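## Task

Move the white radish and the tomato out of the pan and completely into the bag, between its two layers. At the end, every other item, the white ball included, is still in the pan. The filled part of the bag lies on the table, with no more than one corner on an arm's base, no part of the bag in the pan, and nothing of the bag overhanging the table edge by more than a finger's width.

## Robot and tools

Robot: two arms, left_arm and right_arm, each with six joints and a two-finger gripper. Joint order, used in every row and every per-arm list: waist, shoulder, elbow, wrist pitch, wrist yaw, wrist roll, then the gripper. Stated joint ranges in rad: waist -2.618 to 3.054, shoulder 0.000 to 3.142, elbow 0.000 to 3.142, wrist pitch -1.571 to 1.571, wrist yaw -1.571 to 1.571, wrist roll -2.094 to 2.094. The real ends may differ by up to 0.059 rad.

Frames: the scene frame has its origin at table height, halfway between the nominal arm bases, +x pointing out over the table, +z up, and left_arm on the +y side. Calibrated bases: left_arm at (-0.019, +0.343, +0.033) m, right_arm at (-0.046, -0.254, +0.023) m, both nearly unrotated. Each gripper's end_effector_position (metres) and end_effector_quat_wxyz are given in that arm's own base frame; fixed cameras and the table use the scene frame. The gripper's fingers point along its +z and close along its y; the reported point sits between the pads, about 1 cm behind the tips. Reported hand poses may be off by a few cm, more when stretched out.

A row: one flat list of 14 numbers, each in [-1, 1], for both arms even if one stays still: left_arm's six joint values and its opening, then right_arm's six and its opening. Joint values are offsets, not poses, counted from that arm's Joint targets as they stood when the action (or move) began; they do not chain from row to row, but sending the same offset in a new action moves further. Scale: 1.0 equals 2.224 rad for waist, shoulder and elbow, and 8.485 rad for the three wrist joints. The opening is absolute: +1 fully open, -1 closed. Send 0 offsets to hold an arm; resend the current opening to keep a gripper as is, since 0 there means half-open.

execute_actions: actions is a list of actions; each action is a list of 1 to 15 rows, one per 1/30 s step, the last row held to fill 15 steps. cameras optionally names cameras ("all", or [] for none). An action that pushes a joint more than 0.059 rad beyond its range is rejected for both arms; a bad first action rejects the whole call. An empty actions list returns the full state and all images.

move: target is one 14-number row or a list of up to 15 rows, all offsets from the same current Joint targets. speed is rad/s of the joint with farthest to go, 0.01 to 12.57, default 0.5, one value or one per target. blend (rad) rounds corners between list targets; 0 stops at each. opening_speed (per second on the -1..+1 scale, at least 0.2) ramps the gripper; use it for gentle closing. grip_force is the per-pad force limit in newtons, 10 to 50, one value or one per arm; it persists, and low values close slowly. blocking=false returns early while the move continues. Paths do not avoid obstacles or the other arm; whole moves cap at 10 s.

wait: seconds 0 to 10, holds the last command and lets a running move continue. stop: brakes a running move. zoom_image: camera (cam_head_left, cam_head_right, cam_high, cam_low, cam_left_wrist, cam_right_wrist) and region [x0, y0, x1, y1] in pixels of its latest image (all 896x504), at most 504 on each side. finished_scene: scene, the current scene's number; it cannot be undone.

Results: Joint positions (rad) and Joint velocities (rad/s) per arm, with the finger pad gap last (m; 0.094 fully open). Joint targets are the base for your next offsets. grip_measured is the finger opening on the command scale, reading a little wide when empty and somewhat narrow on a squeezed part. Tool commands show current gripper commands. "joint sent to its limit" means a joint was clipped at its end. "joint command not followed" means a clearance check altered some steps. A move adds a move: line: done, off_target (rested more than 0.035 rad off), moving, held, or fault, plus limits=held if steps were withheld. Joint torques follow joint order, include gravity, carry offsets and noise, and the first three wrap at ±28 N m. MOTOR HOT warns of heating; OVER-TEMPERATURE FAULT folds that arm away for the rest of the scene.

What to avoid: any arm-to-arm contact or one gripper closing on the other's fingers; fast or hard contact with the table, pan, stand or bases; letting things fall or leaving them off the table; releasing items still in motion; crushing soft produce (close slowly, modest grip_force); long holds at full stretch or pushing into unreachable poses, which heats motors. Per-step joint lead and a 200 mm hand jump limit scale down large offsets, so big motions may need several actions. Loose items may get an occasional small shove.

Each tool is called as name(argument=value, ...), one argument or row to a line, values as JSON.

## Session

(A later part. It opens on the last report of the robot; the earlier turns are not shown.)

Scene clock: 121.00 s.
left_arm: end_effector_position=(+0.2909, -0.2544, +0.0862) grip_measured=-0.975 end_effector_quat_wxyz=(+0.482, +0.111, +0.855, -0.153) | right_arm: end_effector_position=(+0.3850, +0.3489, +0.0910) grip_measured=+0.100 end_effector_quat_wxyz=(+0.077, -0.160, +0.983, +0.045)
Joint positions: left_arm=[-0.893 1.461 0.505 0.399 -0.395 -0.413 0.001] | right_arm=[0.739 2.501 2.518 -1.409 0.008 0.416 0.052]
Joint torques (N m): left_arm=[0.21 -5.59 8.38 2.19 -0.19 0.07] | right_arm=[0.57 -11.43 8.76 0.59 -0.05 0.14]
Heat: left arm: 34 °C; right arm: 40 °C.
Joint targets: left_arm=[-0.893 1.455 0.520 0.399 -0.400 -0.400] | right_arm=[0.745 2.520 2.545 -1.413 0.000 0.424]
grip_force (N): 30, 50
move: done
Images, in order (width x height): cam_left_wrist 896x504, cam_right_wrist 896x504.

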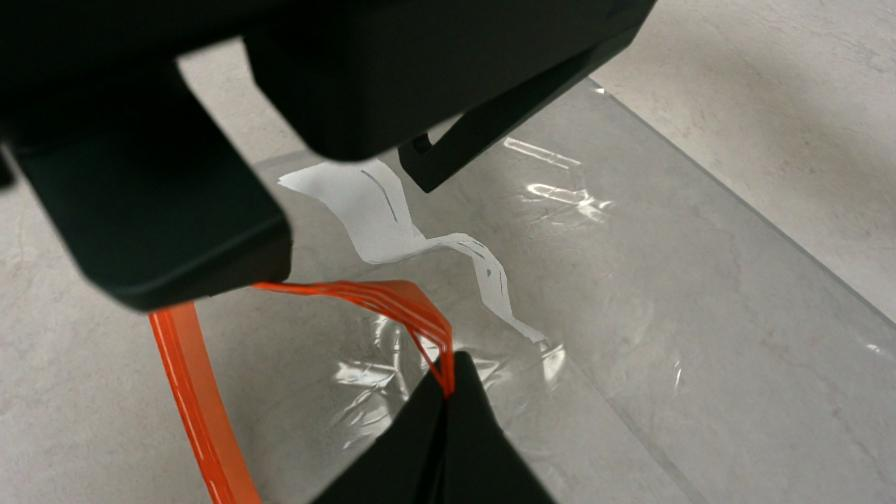

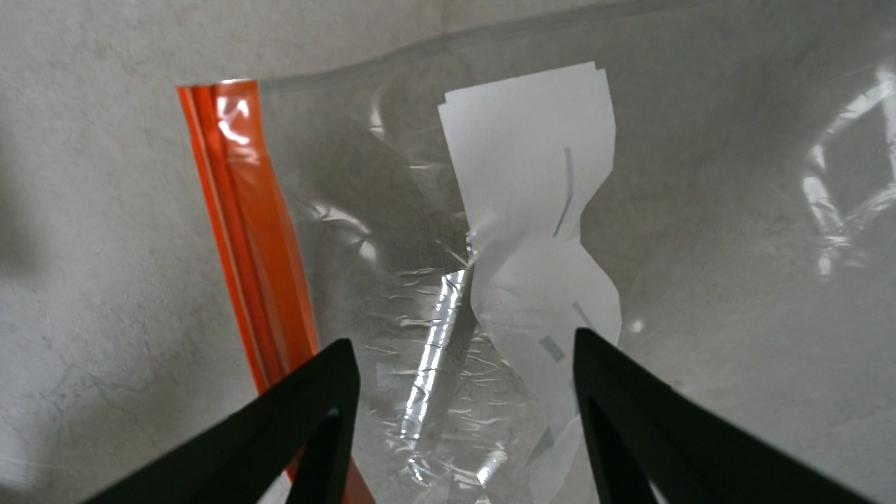

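move(
  target=[
    [0,0,0,0,0,0,-1,-0.054,0,0,0,0,0,0.1],
    [0.0058,-0.0612,0.0477,-0.028,0.0019,0,-1,-0.054,0,0,0,0,0,0.1],
  ],
  speed=0.25,
  cameras=["cam_right_wrist","cam_left_wrist","cam_low","cam_high"],
)

Scene clock: 124.40 s.
left_arm: end_effector_position=(+0.2922, -0.2526, +0.1279) grip_measured=-0.975 end_effector_quat_wxyz=(+0.484, +0.109, +0.855, -0.152) | right_arm: end_effector_position=(+0.4233, +0.3011, +0.0910) grip_measured=+0.100 end_effector_quat_wxyz=(+0.078, -0.101, +0.991, +0.042)
Joint positions: left_arm=[-0.887 1.335 0.605 0.176 -0.395 -0.412 0.001] | right_arm=[0.62 2.501 2.518 -1.41 0.005 0.417 0.052]
Joint torques (N m): left_arm=[0.7 -5.94 9.91 2.04 -0.03 0.07] | right_arm=[0.51 -11.44 8.75 0.55 -0.05 0.11]
Heat: left arm: 35 °C; right arm: 41 °C.
Joint targets: left_arm=[-0.880 1.319 0.626 0.161 -0.384 -0.400] | right_arm=[0.625 2.520 2.545 -1.413 0.000 0.423]
grip_force (N): 30, 50
move: done
Images, in order (width x height): cam_high 896x504, cam_low 896x504, cam_left_wrist 896x504, cam_right_wrist 896x504.

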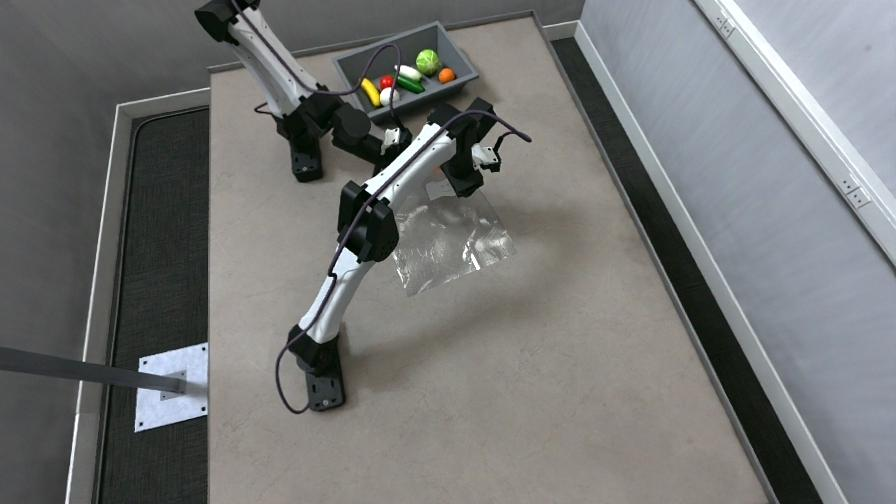

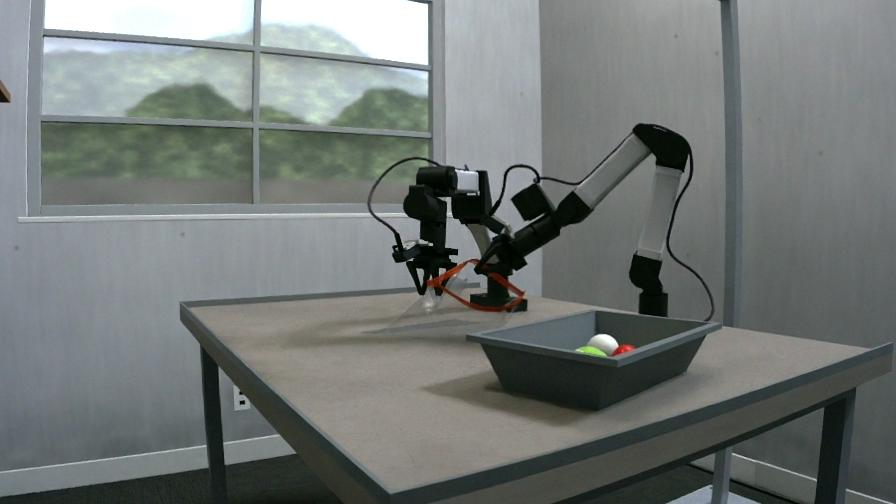

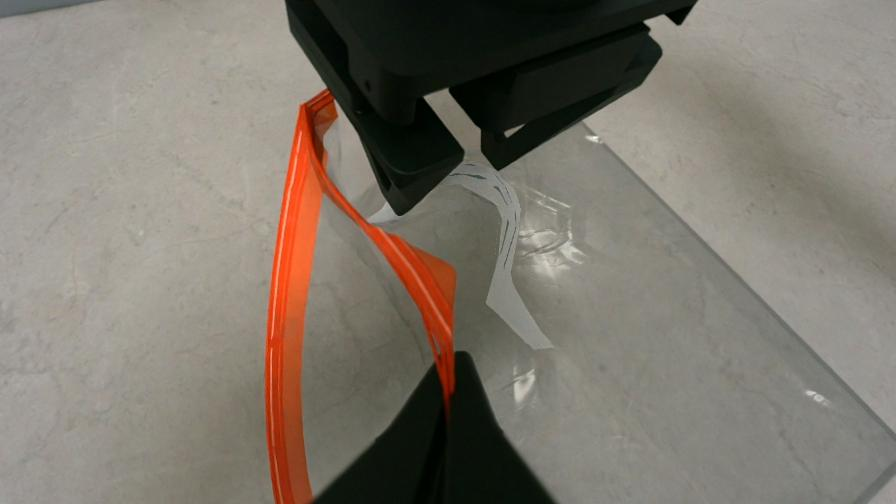

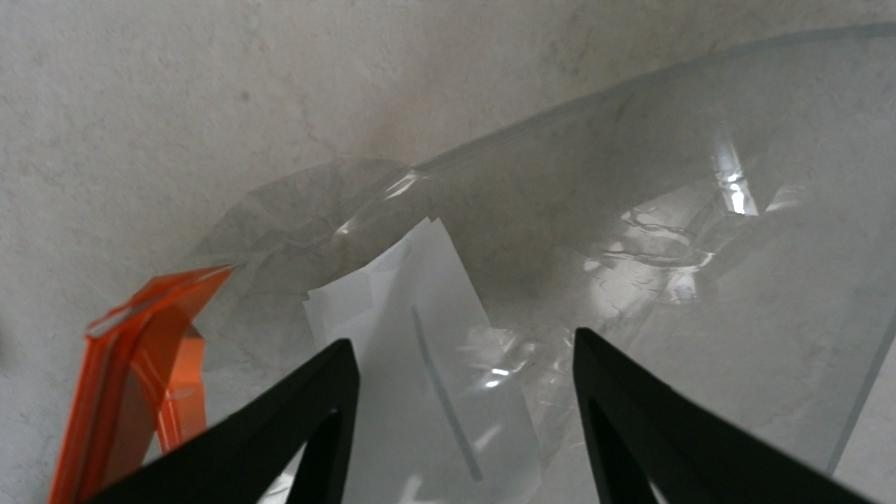

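zoom_image(
  camera="cam_low",
  region=[360, 200, 560, 350],
)

Scaled by 2.520 from the camera's 896x504 image, which has a finer 1280x720 frame.

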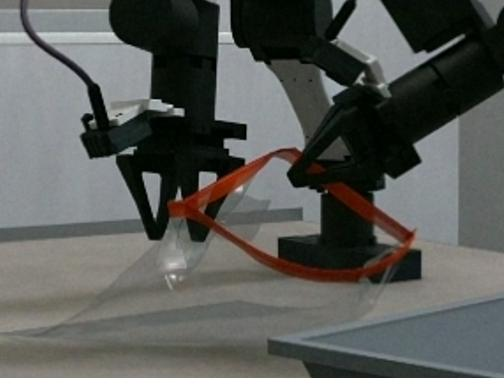

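move(
  target=[0,0,0,0,0,0,-1,0,-0.2194,-0.2671,0.0218,0,0,0.1],
  speed=0.5,
  cameras=["cam_right_wrist","cam_left_wrist","cam_low"],
)

zoom_image(
  camera="cam_low",
  region=[360, 200, 560, 350],
)

Scene clock: 127.40 s.
left_arm: end_effector_position=(+0.2921, -0.2525, +0.1278) grip_measured=-0.975 end_effector_quat_wxyz=(+0.483, +0.109, +0.855, -0.152) | right_arm: end_effector_position=(+0.3664, +0.2605, +0.1303) grip_measured=+0.100 end_effector_quat_wxyz=(+0.090, -0.101, +0.990, +0.048)
Joint positions: left_arm=[-0.887 1.335 0.605 0.176 -0.395 -0.412 0.001] | right_arm=[0.62 2.08 1.956 -1.242 0.005 0.417 0.052]
Joint torques (N m): left_arm=[0.7 -5.98 9.92 2.05 -0.04 0.07] | right_arm=[0.53 -14.72 5.9 0.78 -0.05 0.11]
Heat: left arm: 35 °C; right arm: 43 °C.
Joint targets: left_arm=[-0.880 1.319 0.626 0.161 -0.384 -0.400] | right_arm=[0.625 2.032 1.951 -1.228 0.000 0.423]
grip_force (N): 30, 50
move: off_target (right_arm); right_arm: the shoulder is farthest, 0.048 rad from its target
Images, in order (width x height): cam_low 896x504, cam_left_wrist 896x504, cam_right_wrist 896x504.

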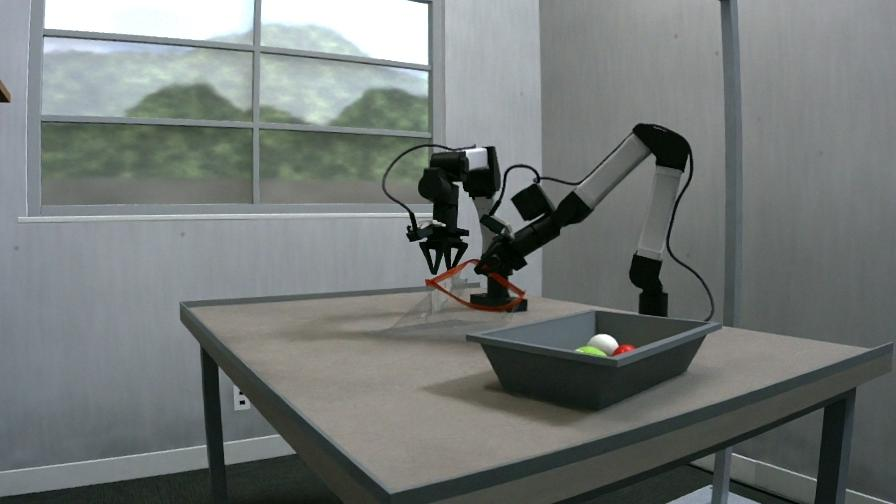

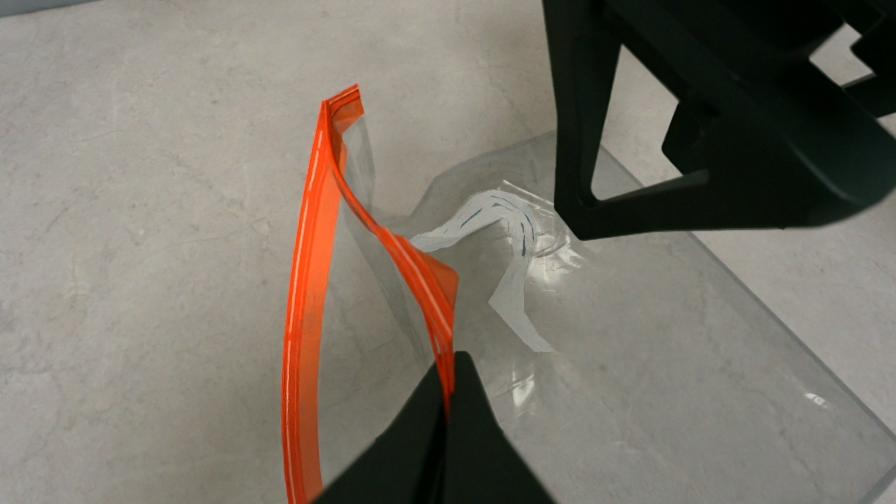

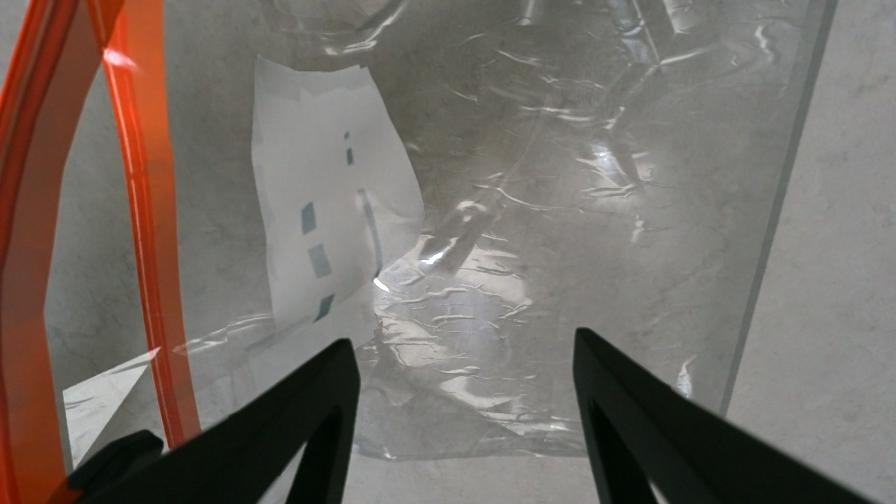

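Scaled by 2.520 from the camera's 896x504 image, which has a finer 1280x720 frame.

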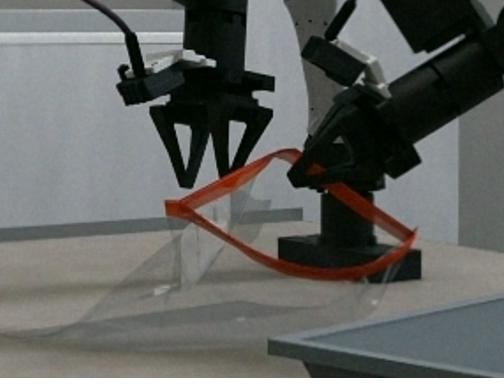

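move(
  target=[
    [0,0,0,0,0,0,-1,0,0.0171,0.085,-0.0167,0,0,0.1],
    [0,0,0,0,0,0,-1,0.0436,0.1745,0.2851,-0.0285,0,0.015,0.1],
  ],
  speed=0.4,
  blend=[0.05,0],
  cameras=["cam_right_wrist","cam_left_wrist","cam_low"],
)

zoom_image(
  camera="cam_low",
  region=[360, 200, 560, 350],
)

Scene clock: 131.90 s.
left_arm: end_effector_position=(+0.2921, -0.2525, +0.1278) grip_measured=-0.975 end_effector_quat_wxyz=(+0.483, +0.109, +0.855, -0.152) | right_arm: end_effector_position=(+0.3859, +0.3359, +0.1474) grip_measured=+0.100 end_effector_quat_wxyz=(+0.105, -0.086, +0.988, +0.073)
Joint positions: left_arm=[-0.887 1.335 0.605 0.176 -0.395 -0.412 0.001] | right_arm=[0.718 2.405 2.558 -1.467 0.005 0.543 0.052]
Joint torques (N m): left_arm=[0.76 -5.98 9.89 2.03 -0.03 0.08] | right_arm=[0.27 -11.12 8.59 0.73 -0.05 0.14]
Heat: left arm: 35 °C; right arm: 45 °C.
Joint targets: left_arm=[-0.880 1.319 0.626 0.161 -0.384 -0.400] | right_arm=[0.722 2.420 2.585 -1.470 0.000 0.551]
grip_force (N): 30, 50
move: done
Images, in order (width x height): cam_low 896x504, cam_left_wrist 896x504, cam_right_wrist 896x504.

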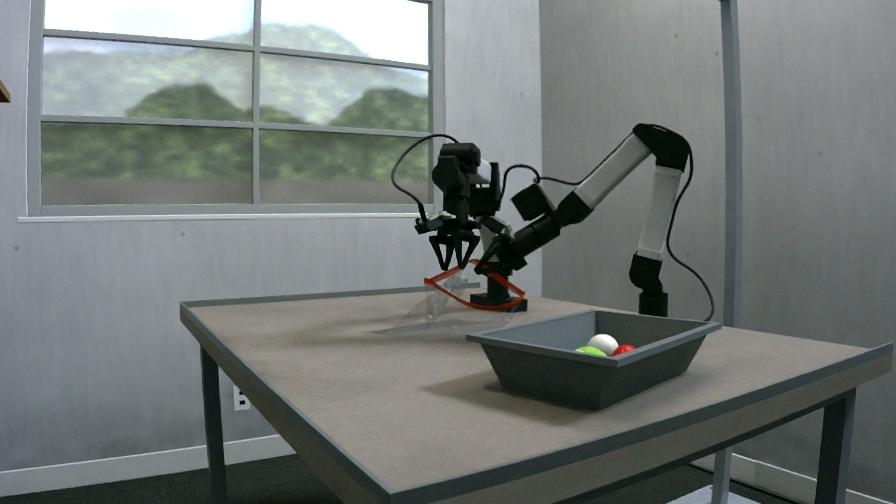

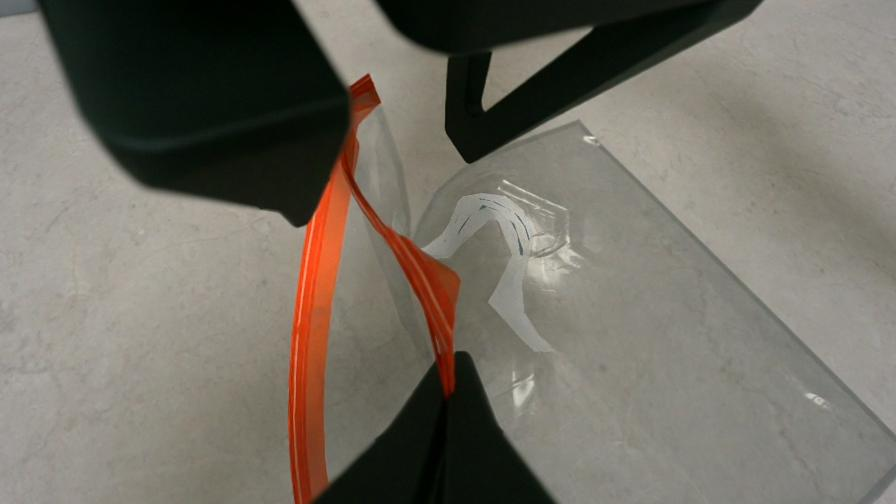

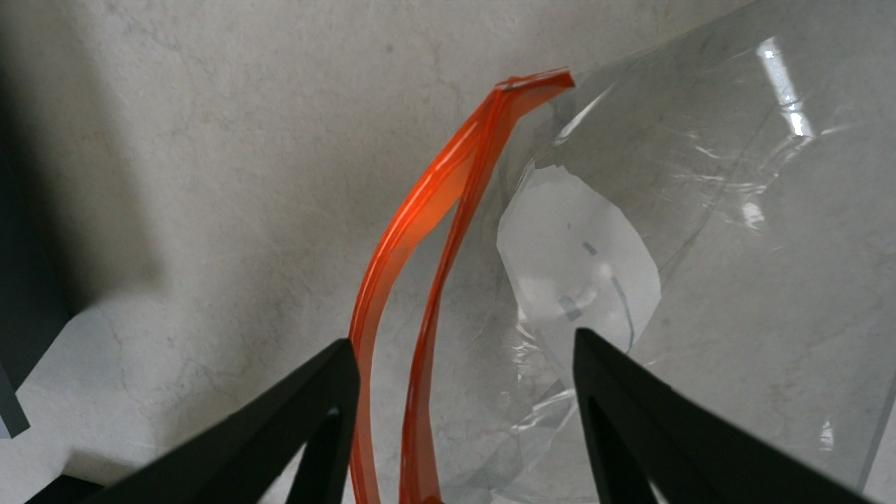

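Scaled by 2.520 from the camera's 896x504 image, which has a finer 1280x720 frame.

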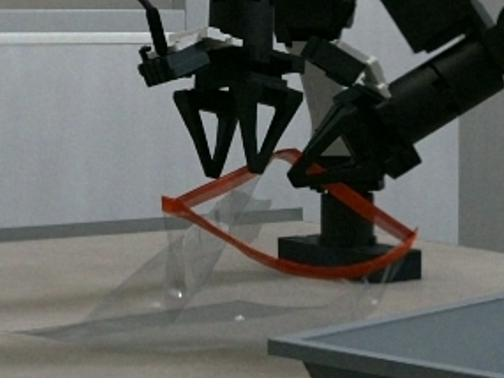

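execute_actions(
  actions=[],
  cameras=["cam_high","cam_low","cam_right_wrist","cam_left_wrist","cam_head_left"],
)

Scene clock: 132.93 s.
left_arm: end_effector_position=(+0.2921, -0.2525, +0.1278) grip_measured=-0.975 end_effector_quat_wxyz=(+0.483, +0.109, +0.855, -0.152) | right_arm: end_effector_position=(+0.3858, +0.3358, +0.1474) grip_measured=+0.100 end_effector_quat_wxyz=(+0.105, -0.086, +0.988, +0.073)
Joint positions: left_arm=[-0.887 1.335 0.605 0.176 -0.395 -0.412 0.001] | right_arm=[0.718 2.405 2.558 -1.467 0.005 0.544 0.052]
Joint velocities: within noise
Joint torques (N m): left_arm=[0.79 -5.96 9.91 2.02 -0.03 0.07] | right_arm=[0.42 -11.11 8.59 0.7 -0.05 0.11]
Heat: left arm: 35 °C; right arm: 45 °C.
Joint targets: left_arm=[-0.880 1.319 0.626 0.161 -0.384 -0.400] | right_arm=[0.722 2.420 2.585 -1.470 0.000 0.551]
Tool commands: left_gripper/opening=-1.0 right_gripper/opening=+0.1
grip_force (N): 30, 50
Images, in order (width x height): cam_head_left 896x504, cam_high 896x504, cam_low 896x504, cam_left_wrist 896x504, cam_right_wrist 896x504.

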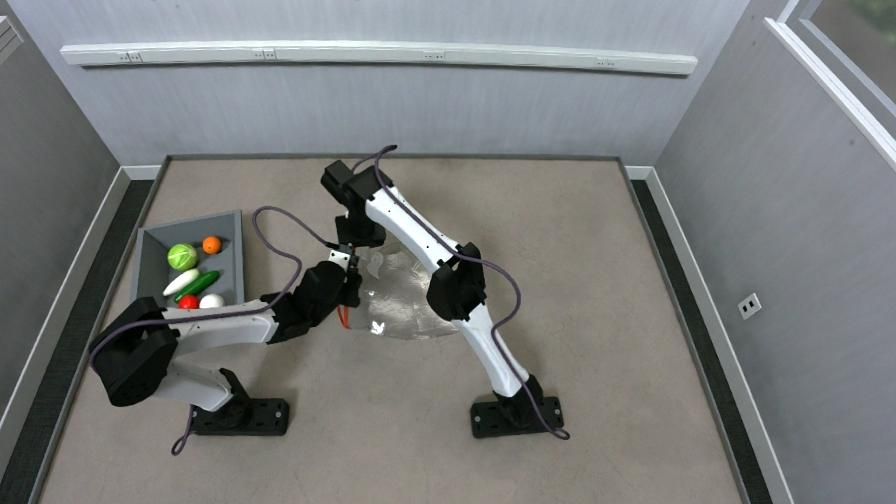

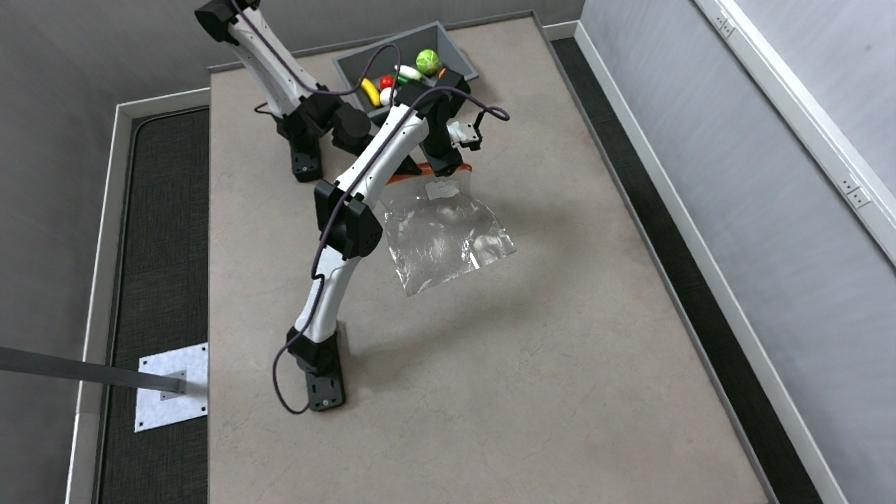

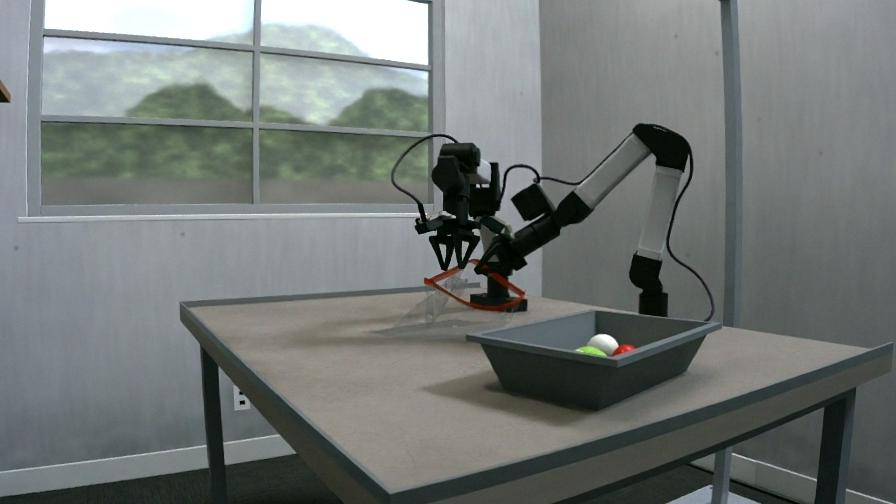

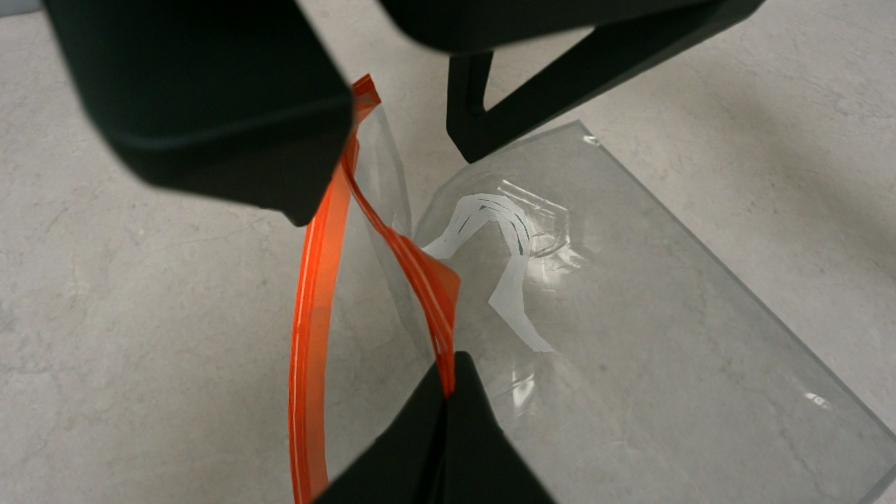

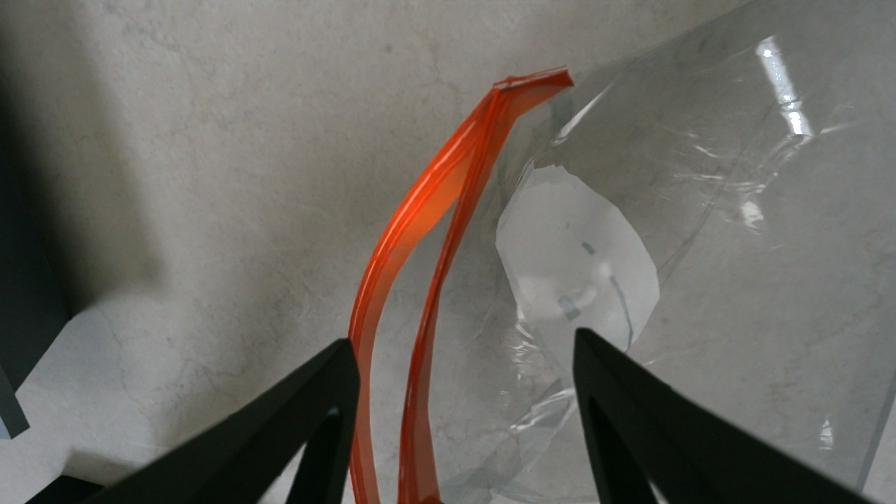

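move(
  target=[0,0,0,0,0,0,-1,-0.032,-0.0762,0.013,0,0,0,0.1],
  speed=0.25,
  cameras=["cam_right_wrist","cam_left_wrist"],
)

move(
  target=[0,0,0,0,0,0,-1,-0.02,-0.05,0.009,0,0,0,0.1],
  speed=0.25,
  cameras=["cam_right_wrist","cam_left_wrist","cam_low"],
)

Scene clock: 134.23 s.
left_arm: end_effector_position=(+0.2921, -0.2525, +0.1278) grip_measured=-0.975 end_effector_quat_wxyz=(+0.483, +0.109, +0.855, -0.152) | right_arm: end_effector_position=(+0.4036, +0.3080, +0.2143) grip_measured=+0.100 end_effector_quat_wxyz=(+0.167, -0.053, +0.978, +0.111)
Joint positions: left_arm=[-0.887 1.335 0.605 0.176 -0.395 -0.412 0.001] | right_arm=[0.654 2.292 2.596 -1.47 0.005 0.544 0.052]
Joint torques (N m): left_arm=[0.72 -5.98 9.91 2.03 -0.03 0.07] | right_arm=[-0.23 -15.34 7.68 0.96 -0.05 0.11]
Heat: left arm: 35 °C; right arm: 46 °C.
Joint targets: left_arm=[-0.880 1.319 0.626 0.161 -0.384 -0.400] | right_arm=[0.651 2.251 2.614 -1.470 0.000 0.551]
grip_force (N): 30, 50
move: off_target (right_arm); right_arm: the shoulder is farthest, 0.042 rad from its target
Images, in order (width x height): cam_left_wrist 896x504, cam_right_wrist 896x504.

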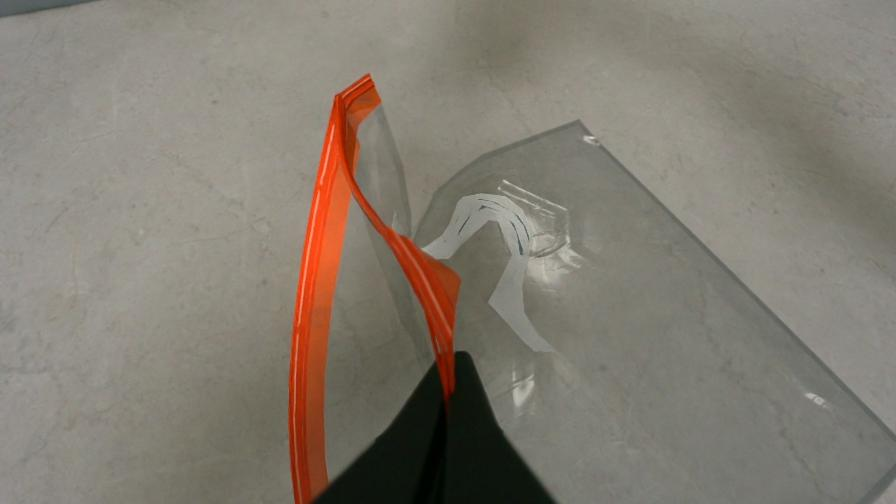

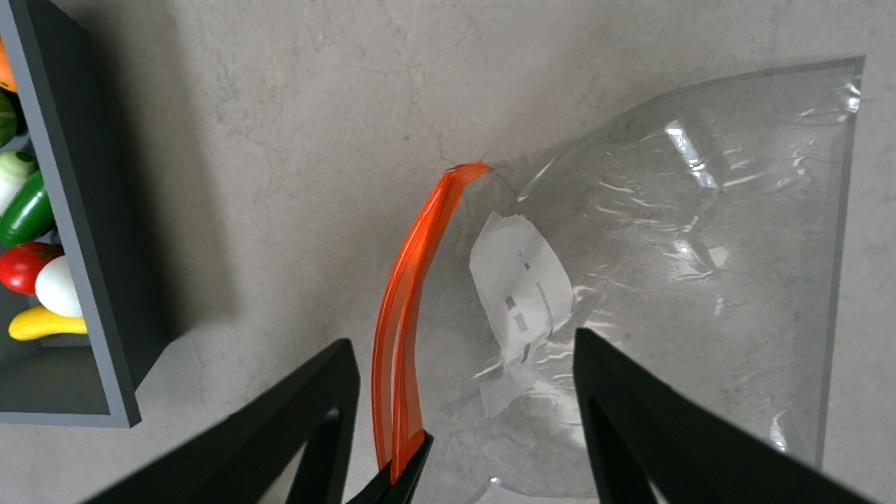

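Scene clock: 135.10 s.
left_arm: end_effector_position=(+0.2921, -0.2525, +0.1278) grip_measured=-0.975 end_effector_quat_wxyz=(+0.483, +0.109, +0.855, -0.152) | right_arm: end_effector_position=(+0.4056, +0.2813, +0.2766) grip_measured=+0.100 end_effector_quat_wxyz=(+0.225, -0.030, +0.963, +0.143)
Joint positions: left_arm=[-0.887 1.335 0.605 0.176 -0.395 -0.412 0.001] | right_arm=[0.608 2.176 2.617 -1.472 0.005 0.544 0.052]
Joint torques (N m): left_arm=[0.73 -5.96 9.88 2.03 -0.02 0.07] | right_arm=[-0.25 -13.82 7.15 1.28 -0.05 0.1]
Heat: left arm: 35 °C; right arm: 46 °C.
Joint targets: left_arm=[-0.880 1.319 0.626 0.161 -0.384 -0.400] | right_arm=[0.606 2.140 2.634 -1.470 0.000 0.551]
grip_force (N): 30, 50
move: off_target (right_arm); right_arm: the shoulder is farthest, 0.036 rad from its target
Images, in order (width x height): cam_low 896x504, cam_left_wrist 896x504, cam_right_wrist 896x504.

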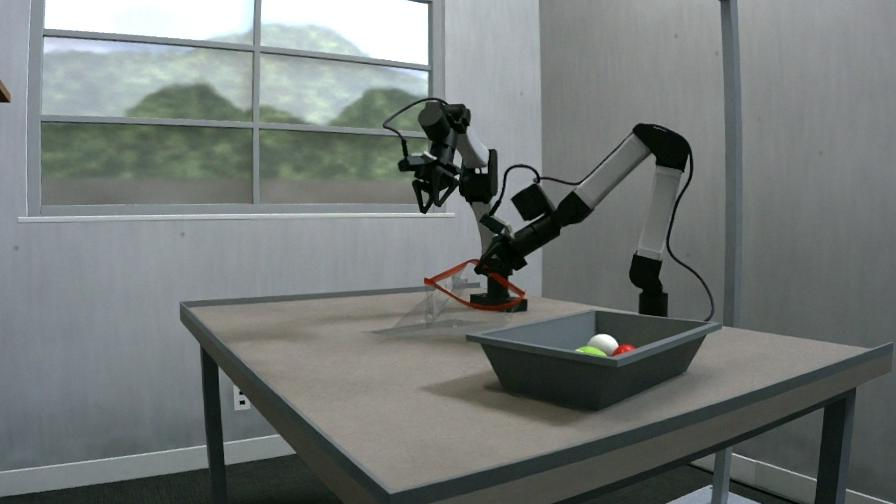

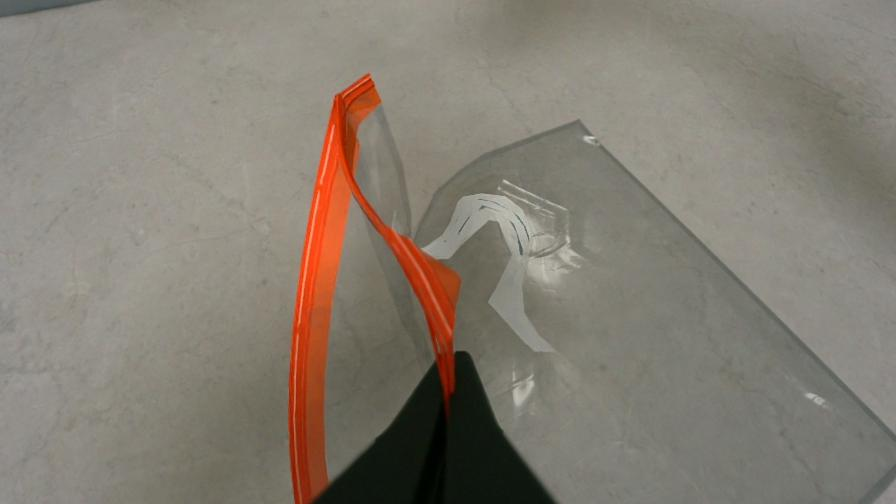

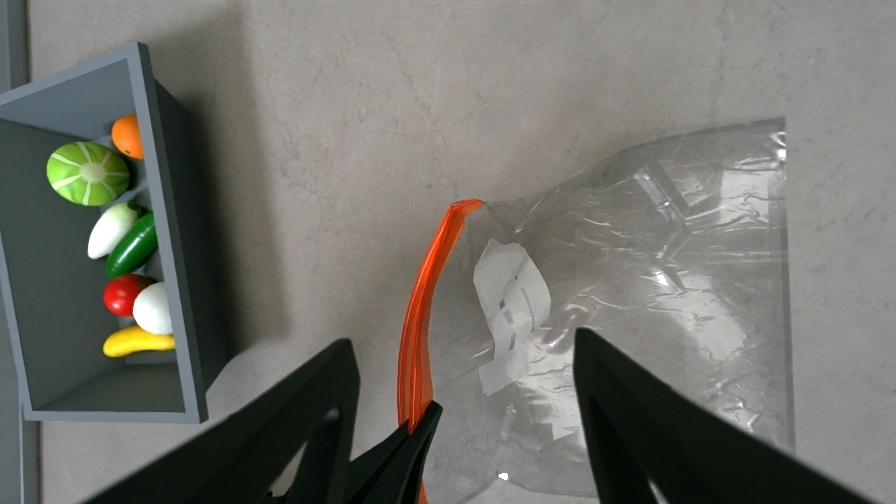

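move(
  target=[
    [0,0,0,0,0,0,-1,0.0522,0.1259,-0.022,0,0,0,0.1],
    [0,0,0,0,0,0,-1,0.0522,0.0944,-0.0982,0.013,0,0,0.1],
  ],
  speed=0.3,
  cameras=["cam_right_wrist","cam_left_wrist"],
)

Scene clock: 138.00 s.
left_arm: end_effector_position=(+0.2921, -0.2525, +0.1278) grip_measured=-0.975 end_effector_quat_wxyz=(+0.483, +0.109, +0.855, -0.152) | right_arm: end_effector_position=(+0.3854, +0.3365, +0.1082) grip_measured=+0.100 end_effector_quat_wxyz=(+0.084, -0.087, +0.991, +0.058)
Joint positions: left_arm=[-0.887 1.335 0.605 0.176 -0.395 -0.412 0.001] | right_arm=[0.72 2.412 2.419 -1.373 0.005 0.544 0.052]
Joint torques (N m): left_arm=[0.77 -5.98 9.89 2.04 -0.03 0.08] | right_arm=[0.28 -18.14 5.9 0.79 -0.04 0.11]
Heat: left arm: 35 °C; right arm: 47 °C.
Joint targets: left_arm=[-0.880 1.319 0.626 0.161 -0.384 -0.400] | right_arm=[0.722 2.350 2.416 -1.360 0.000 0.551]
grip_force (N): 30, 50
move: off_target (right_arm); right_arm: the shoulder is farthest, 0.062 rad from its target
Images, in order (width x height): cam_left_wrist 896x504, cam_right_wrist 896x504.

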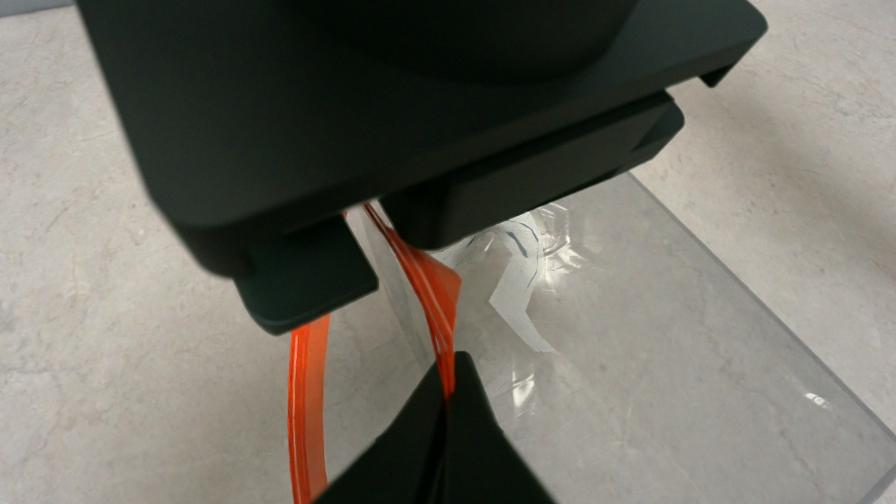

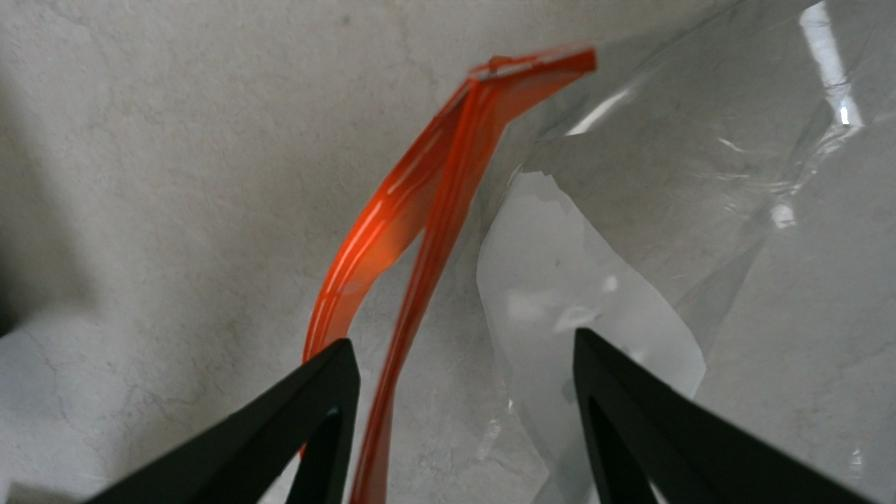

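move(
  target=[
    [0,0,0,0,0,0,-1,0,0,-0.0225,0.006,0,0,0.1],
    [0,0,0,0,0,0,-1,0,0,-0.0225,0.006,0,0,-1],
  ],
  speed=0.3,
  opening_speed=0.6,
  cameras=["cam_right_wrist","cam_left_wrist","cam_low"],
)

Scene clock: 141.63 s.
left_arm: end_effector_position=(+0.2919, -0.2523, +0.1273) grip_measured=-0.975 end_effector_quat_wxyz=(+0.483, +0.109, +0.856, -0.151) | right_arm: end_effector_position=(+0.3884, +0.3391, +0.0970) grip_measured=-0.989 end_effector_quat_wxyz=(+0.086, -0.087, +0.991, +0.060)
Joint positions: left_arm=[-0.887 1.335 0.605 0.173 -0.395 -0.412 0.001] | right_arm=[0.72 2.411 2.37 -1.32 0.005 0.545 0.001]
Joint torques (N m): left_arm=[0.76 -5.97 9.87 2.07 -0.04 0.07] | right_arm=[0.27 -18.07 5.86 0.76 -0.04 0.11]
Heat: left arm: 35 °C; right arm: 51 °C.
Joint targets: left_arm=[-0.880 1.319 0.626 0.161 -0.384 -0.400] | right_arm=[0.722 2.350 2.366 -1.309 0.000 0.551]
grip_force (N): 30, 50
move: off_target (right_arm); target 2's new numbers were sent with right_arm's shoulder 0.061 rad from that target; right_arm: the shoulder is farthest, 0.061 rad from its target
Images, in order (width x height): cam_low 896x504, cam_left_wrist 896x504, cam_right_wrist 896x504.

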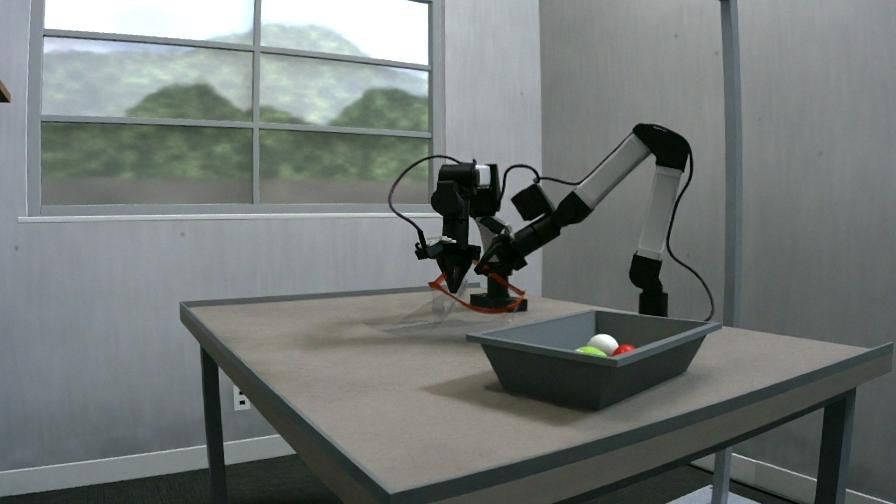

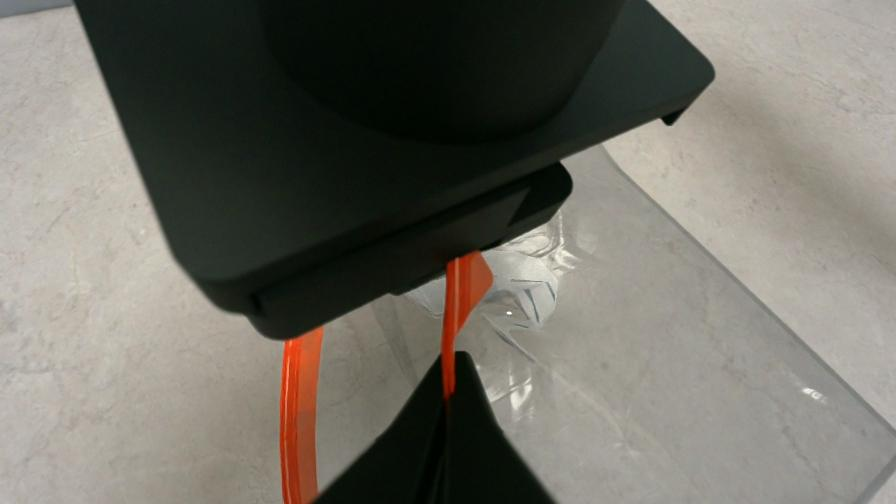

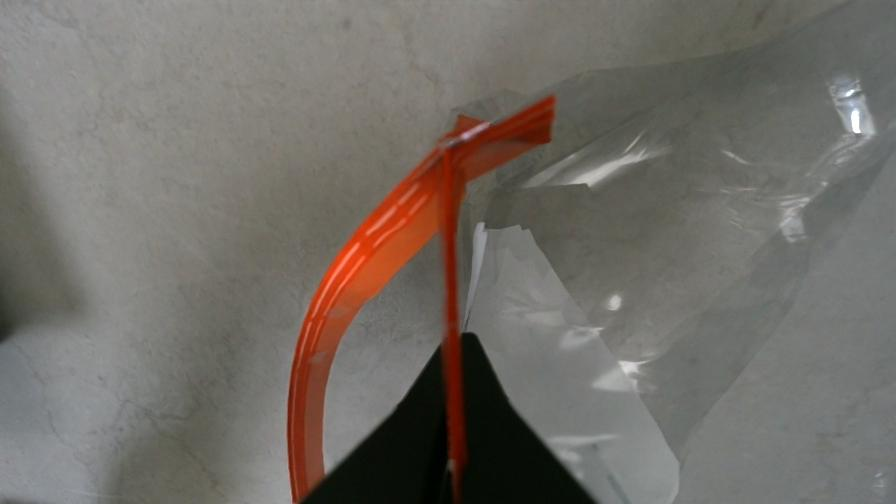

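move(
  target=[0,0,0,0,0,0,-0.4,0,0,0,0,0,0,-1],
  opening_speed=0.6,
  cameras=["cam_right_wrist","cam_left_wrist","cam_low"],
)

Scene clock: 143.67 s.
left_arm: end_effector_position=(+0.2919, -0.2523, +0.1272) grip_measured=-0.402 end_effector_quat_wxyz=(+0.483, +0.110, +0.856, -0.151) | right_arm: end_effector_position=(+0.3884, +0.3391, +0.0970) grip_measured=-0.989 end_effector_quat_wxyz=(+0.086, -0.087, +0.991, +0.060)
Joint positions: left_arm=[-0.887 1.335 0.605 0.173 -0.395 -0.411 0.028] | right_arm=[0.72 2.411 2.37 -1.32 0.005 0.545 0.001]
Joint torques (N m): left_arm=[0.75 -5.98 9.88 2.07 -0.03 0.06] | right_arm=[0.31 -18.06 5.86 0.75 -0.05 0.1]
Heat: left arm: 35 °C; right arm: 53 °C.
Joint targets: left_arm=[-0.880 1.319 0.626 0.161 -0.384 -0.400] | right_arm=[0.722 2.350 2.366 -1.309 0.000 0.551]
grip_force (N): 30, 50
move: off_target (right_arm); right_arm: the shoulder is farthest, 0.061 rad from its target
Images, in order (width x height): cam_low 896x504, cam_left_wrist 896x504, cam_right_wrist 896x504.

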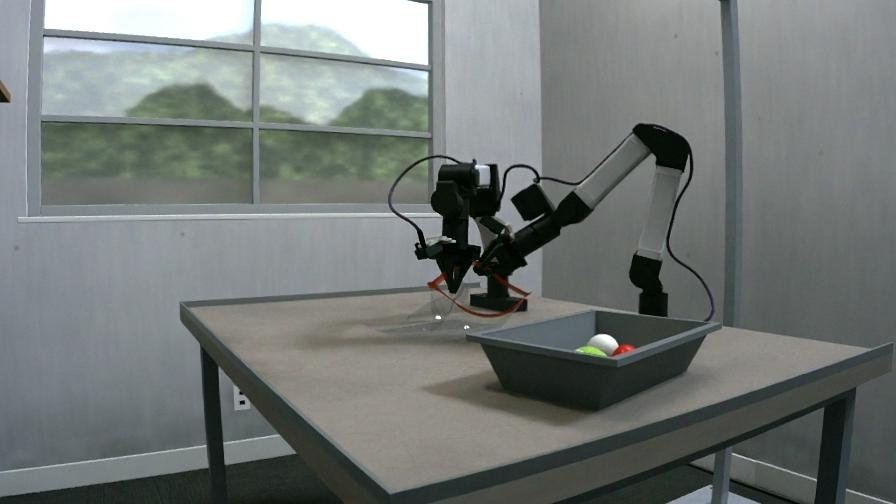

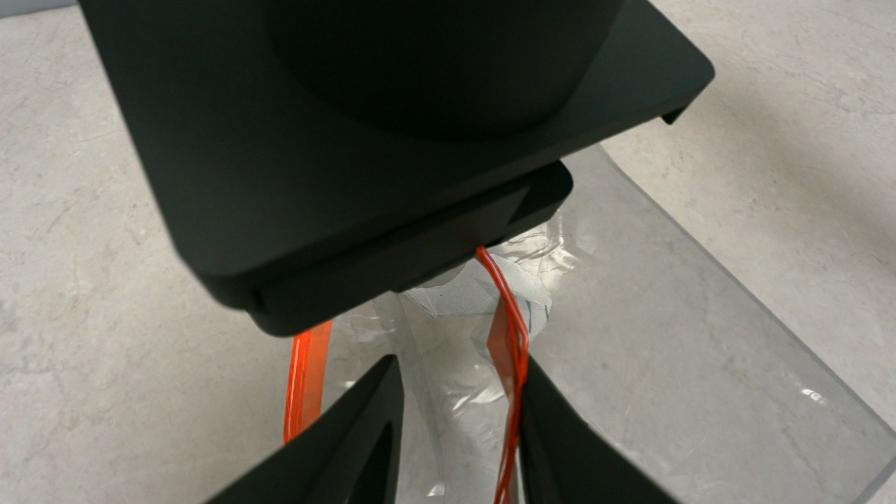

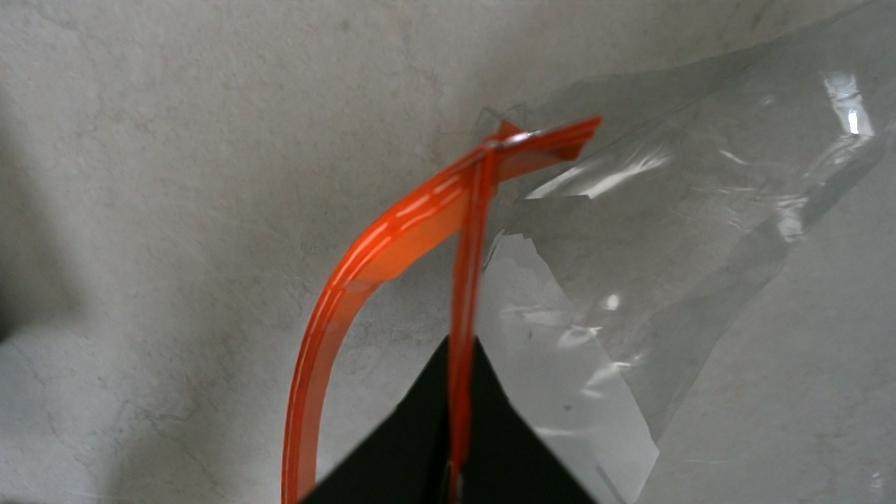

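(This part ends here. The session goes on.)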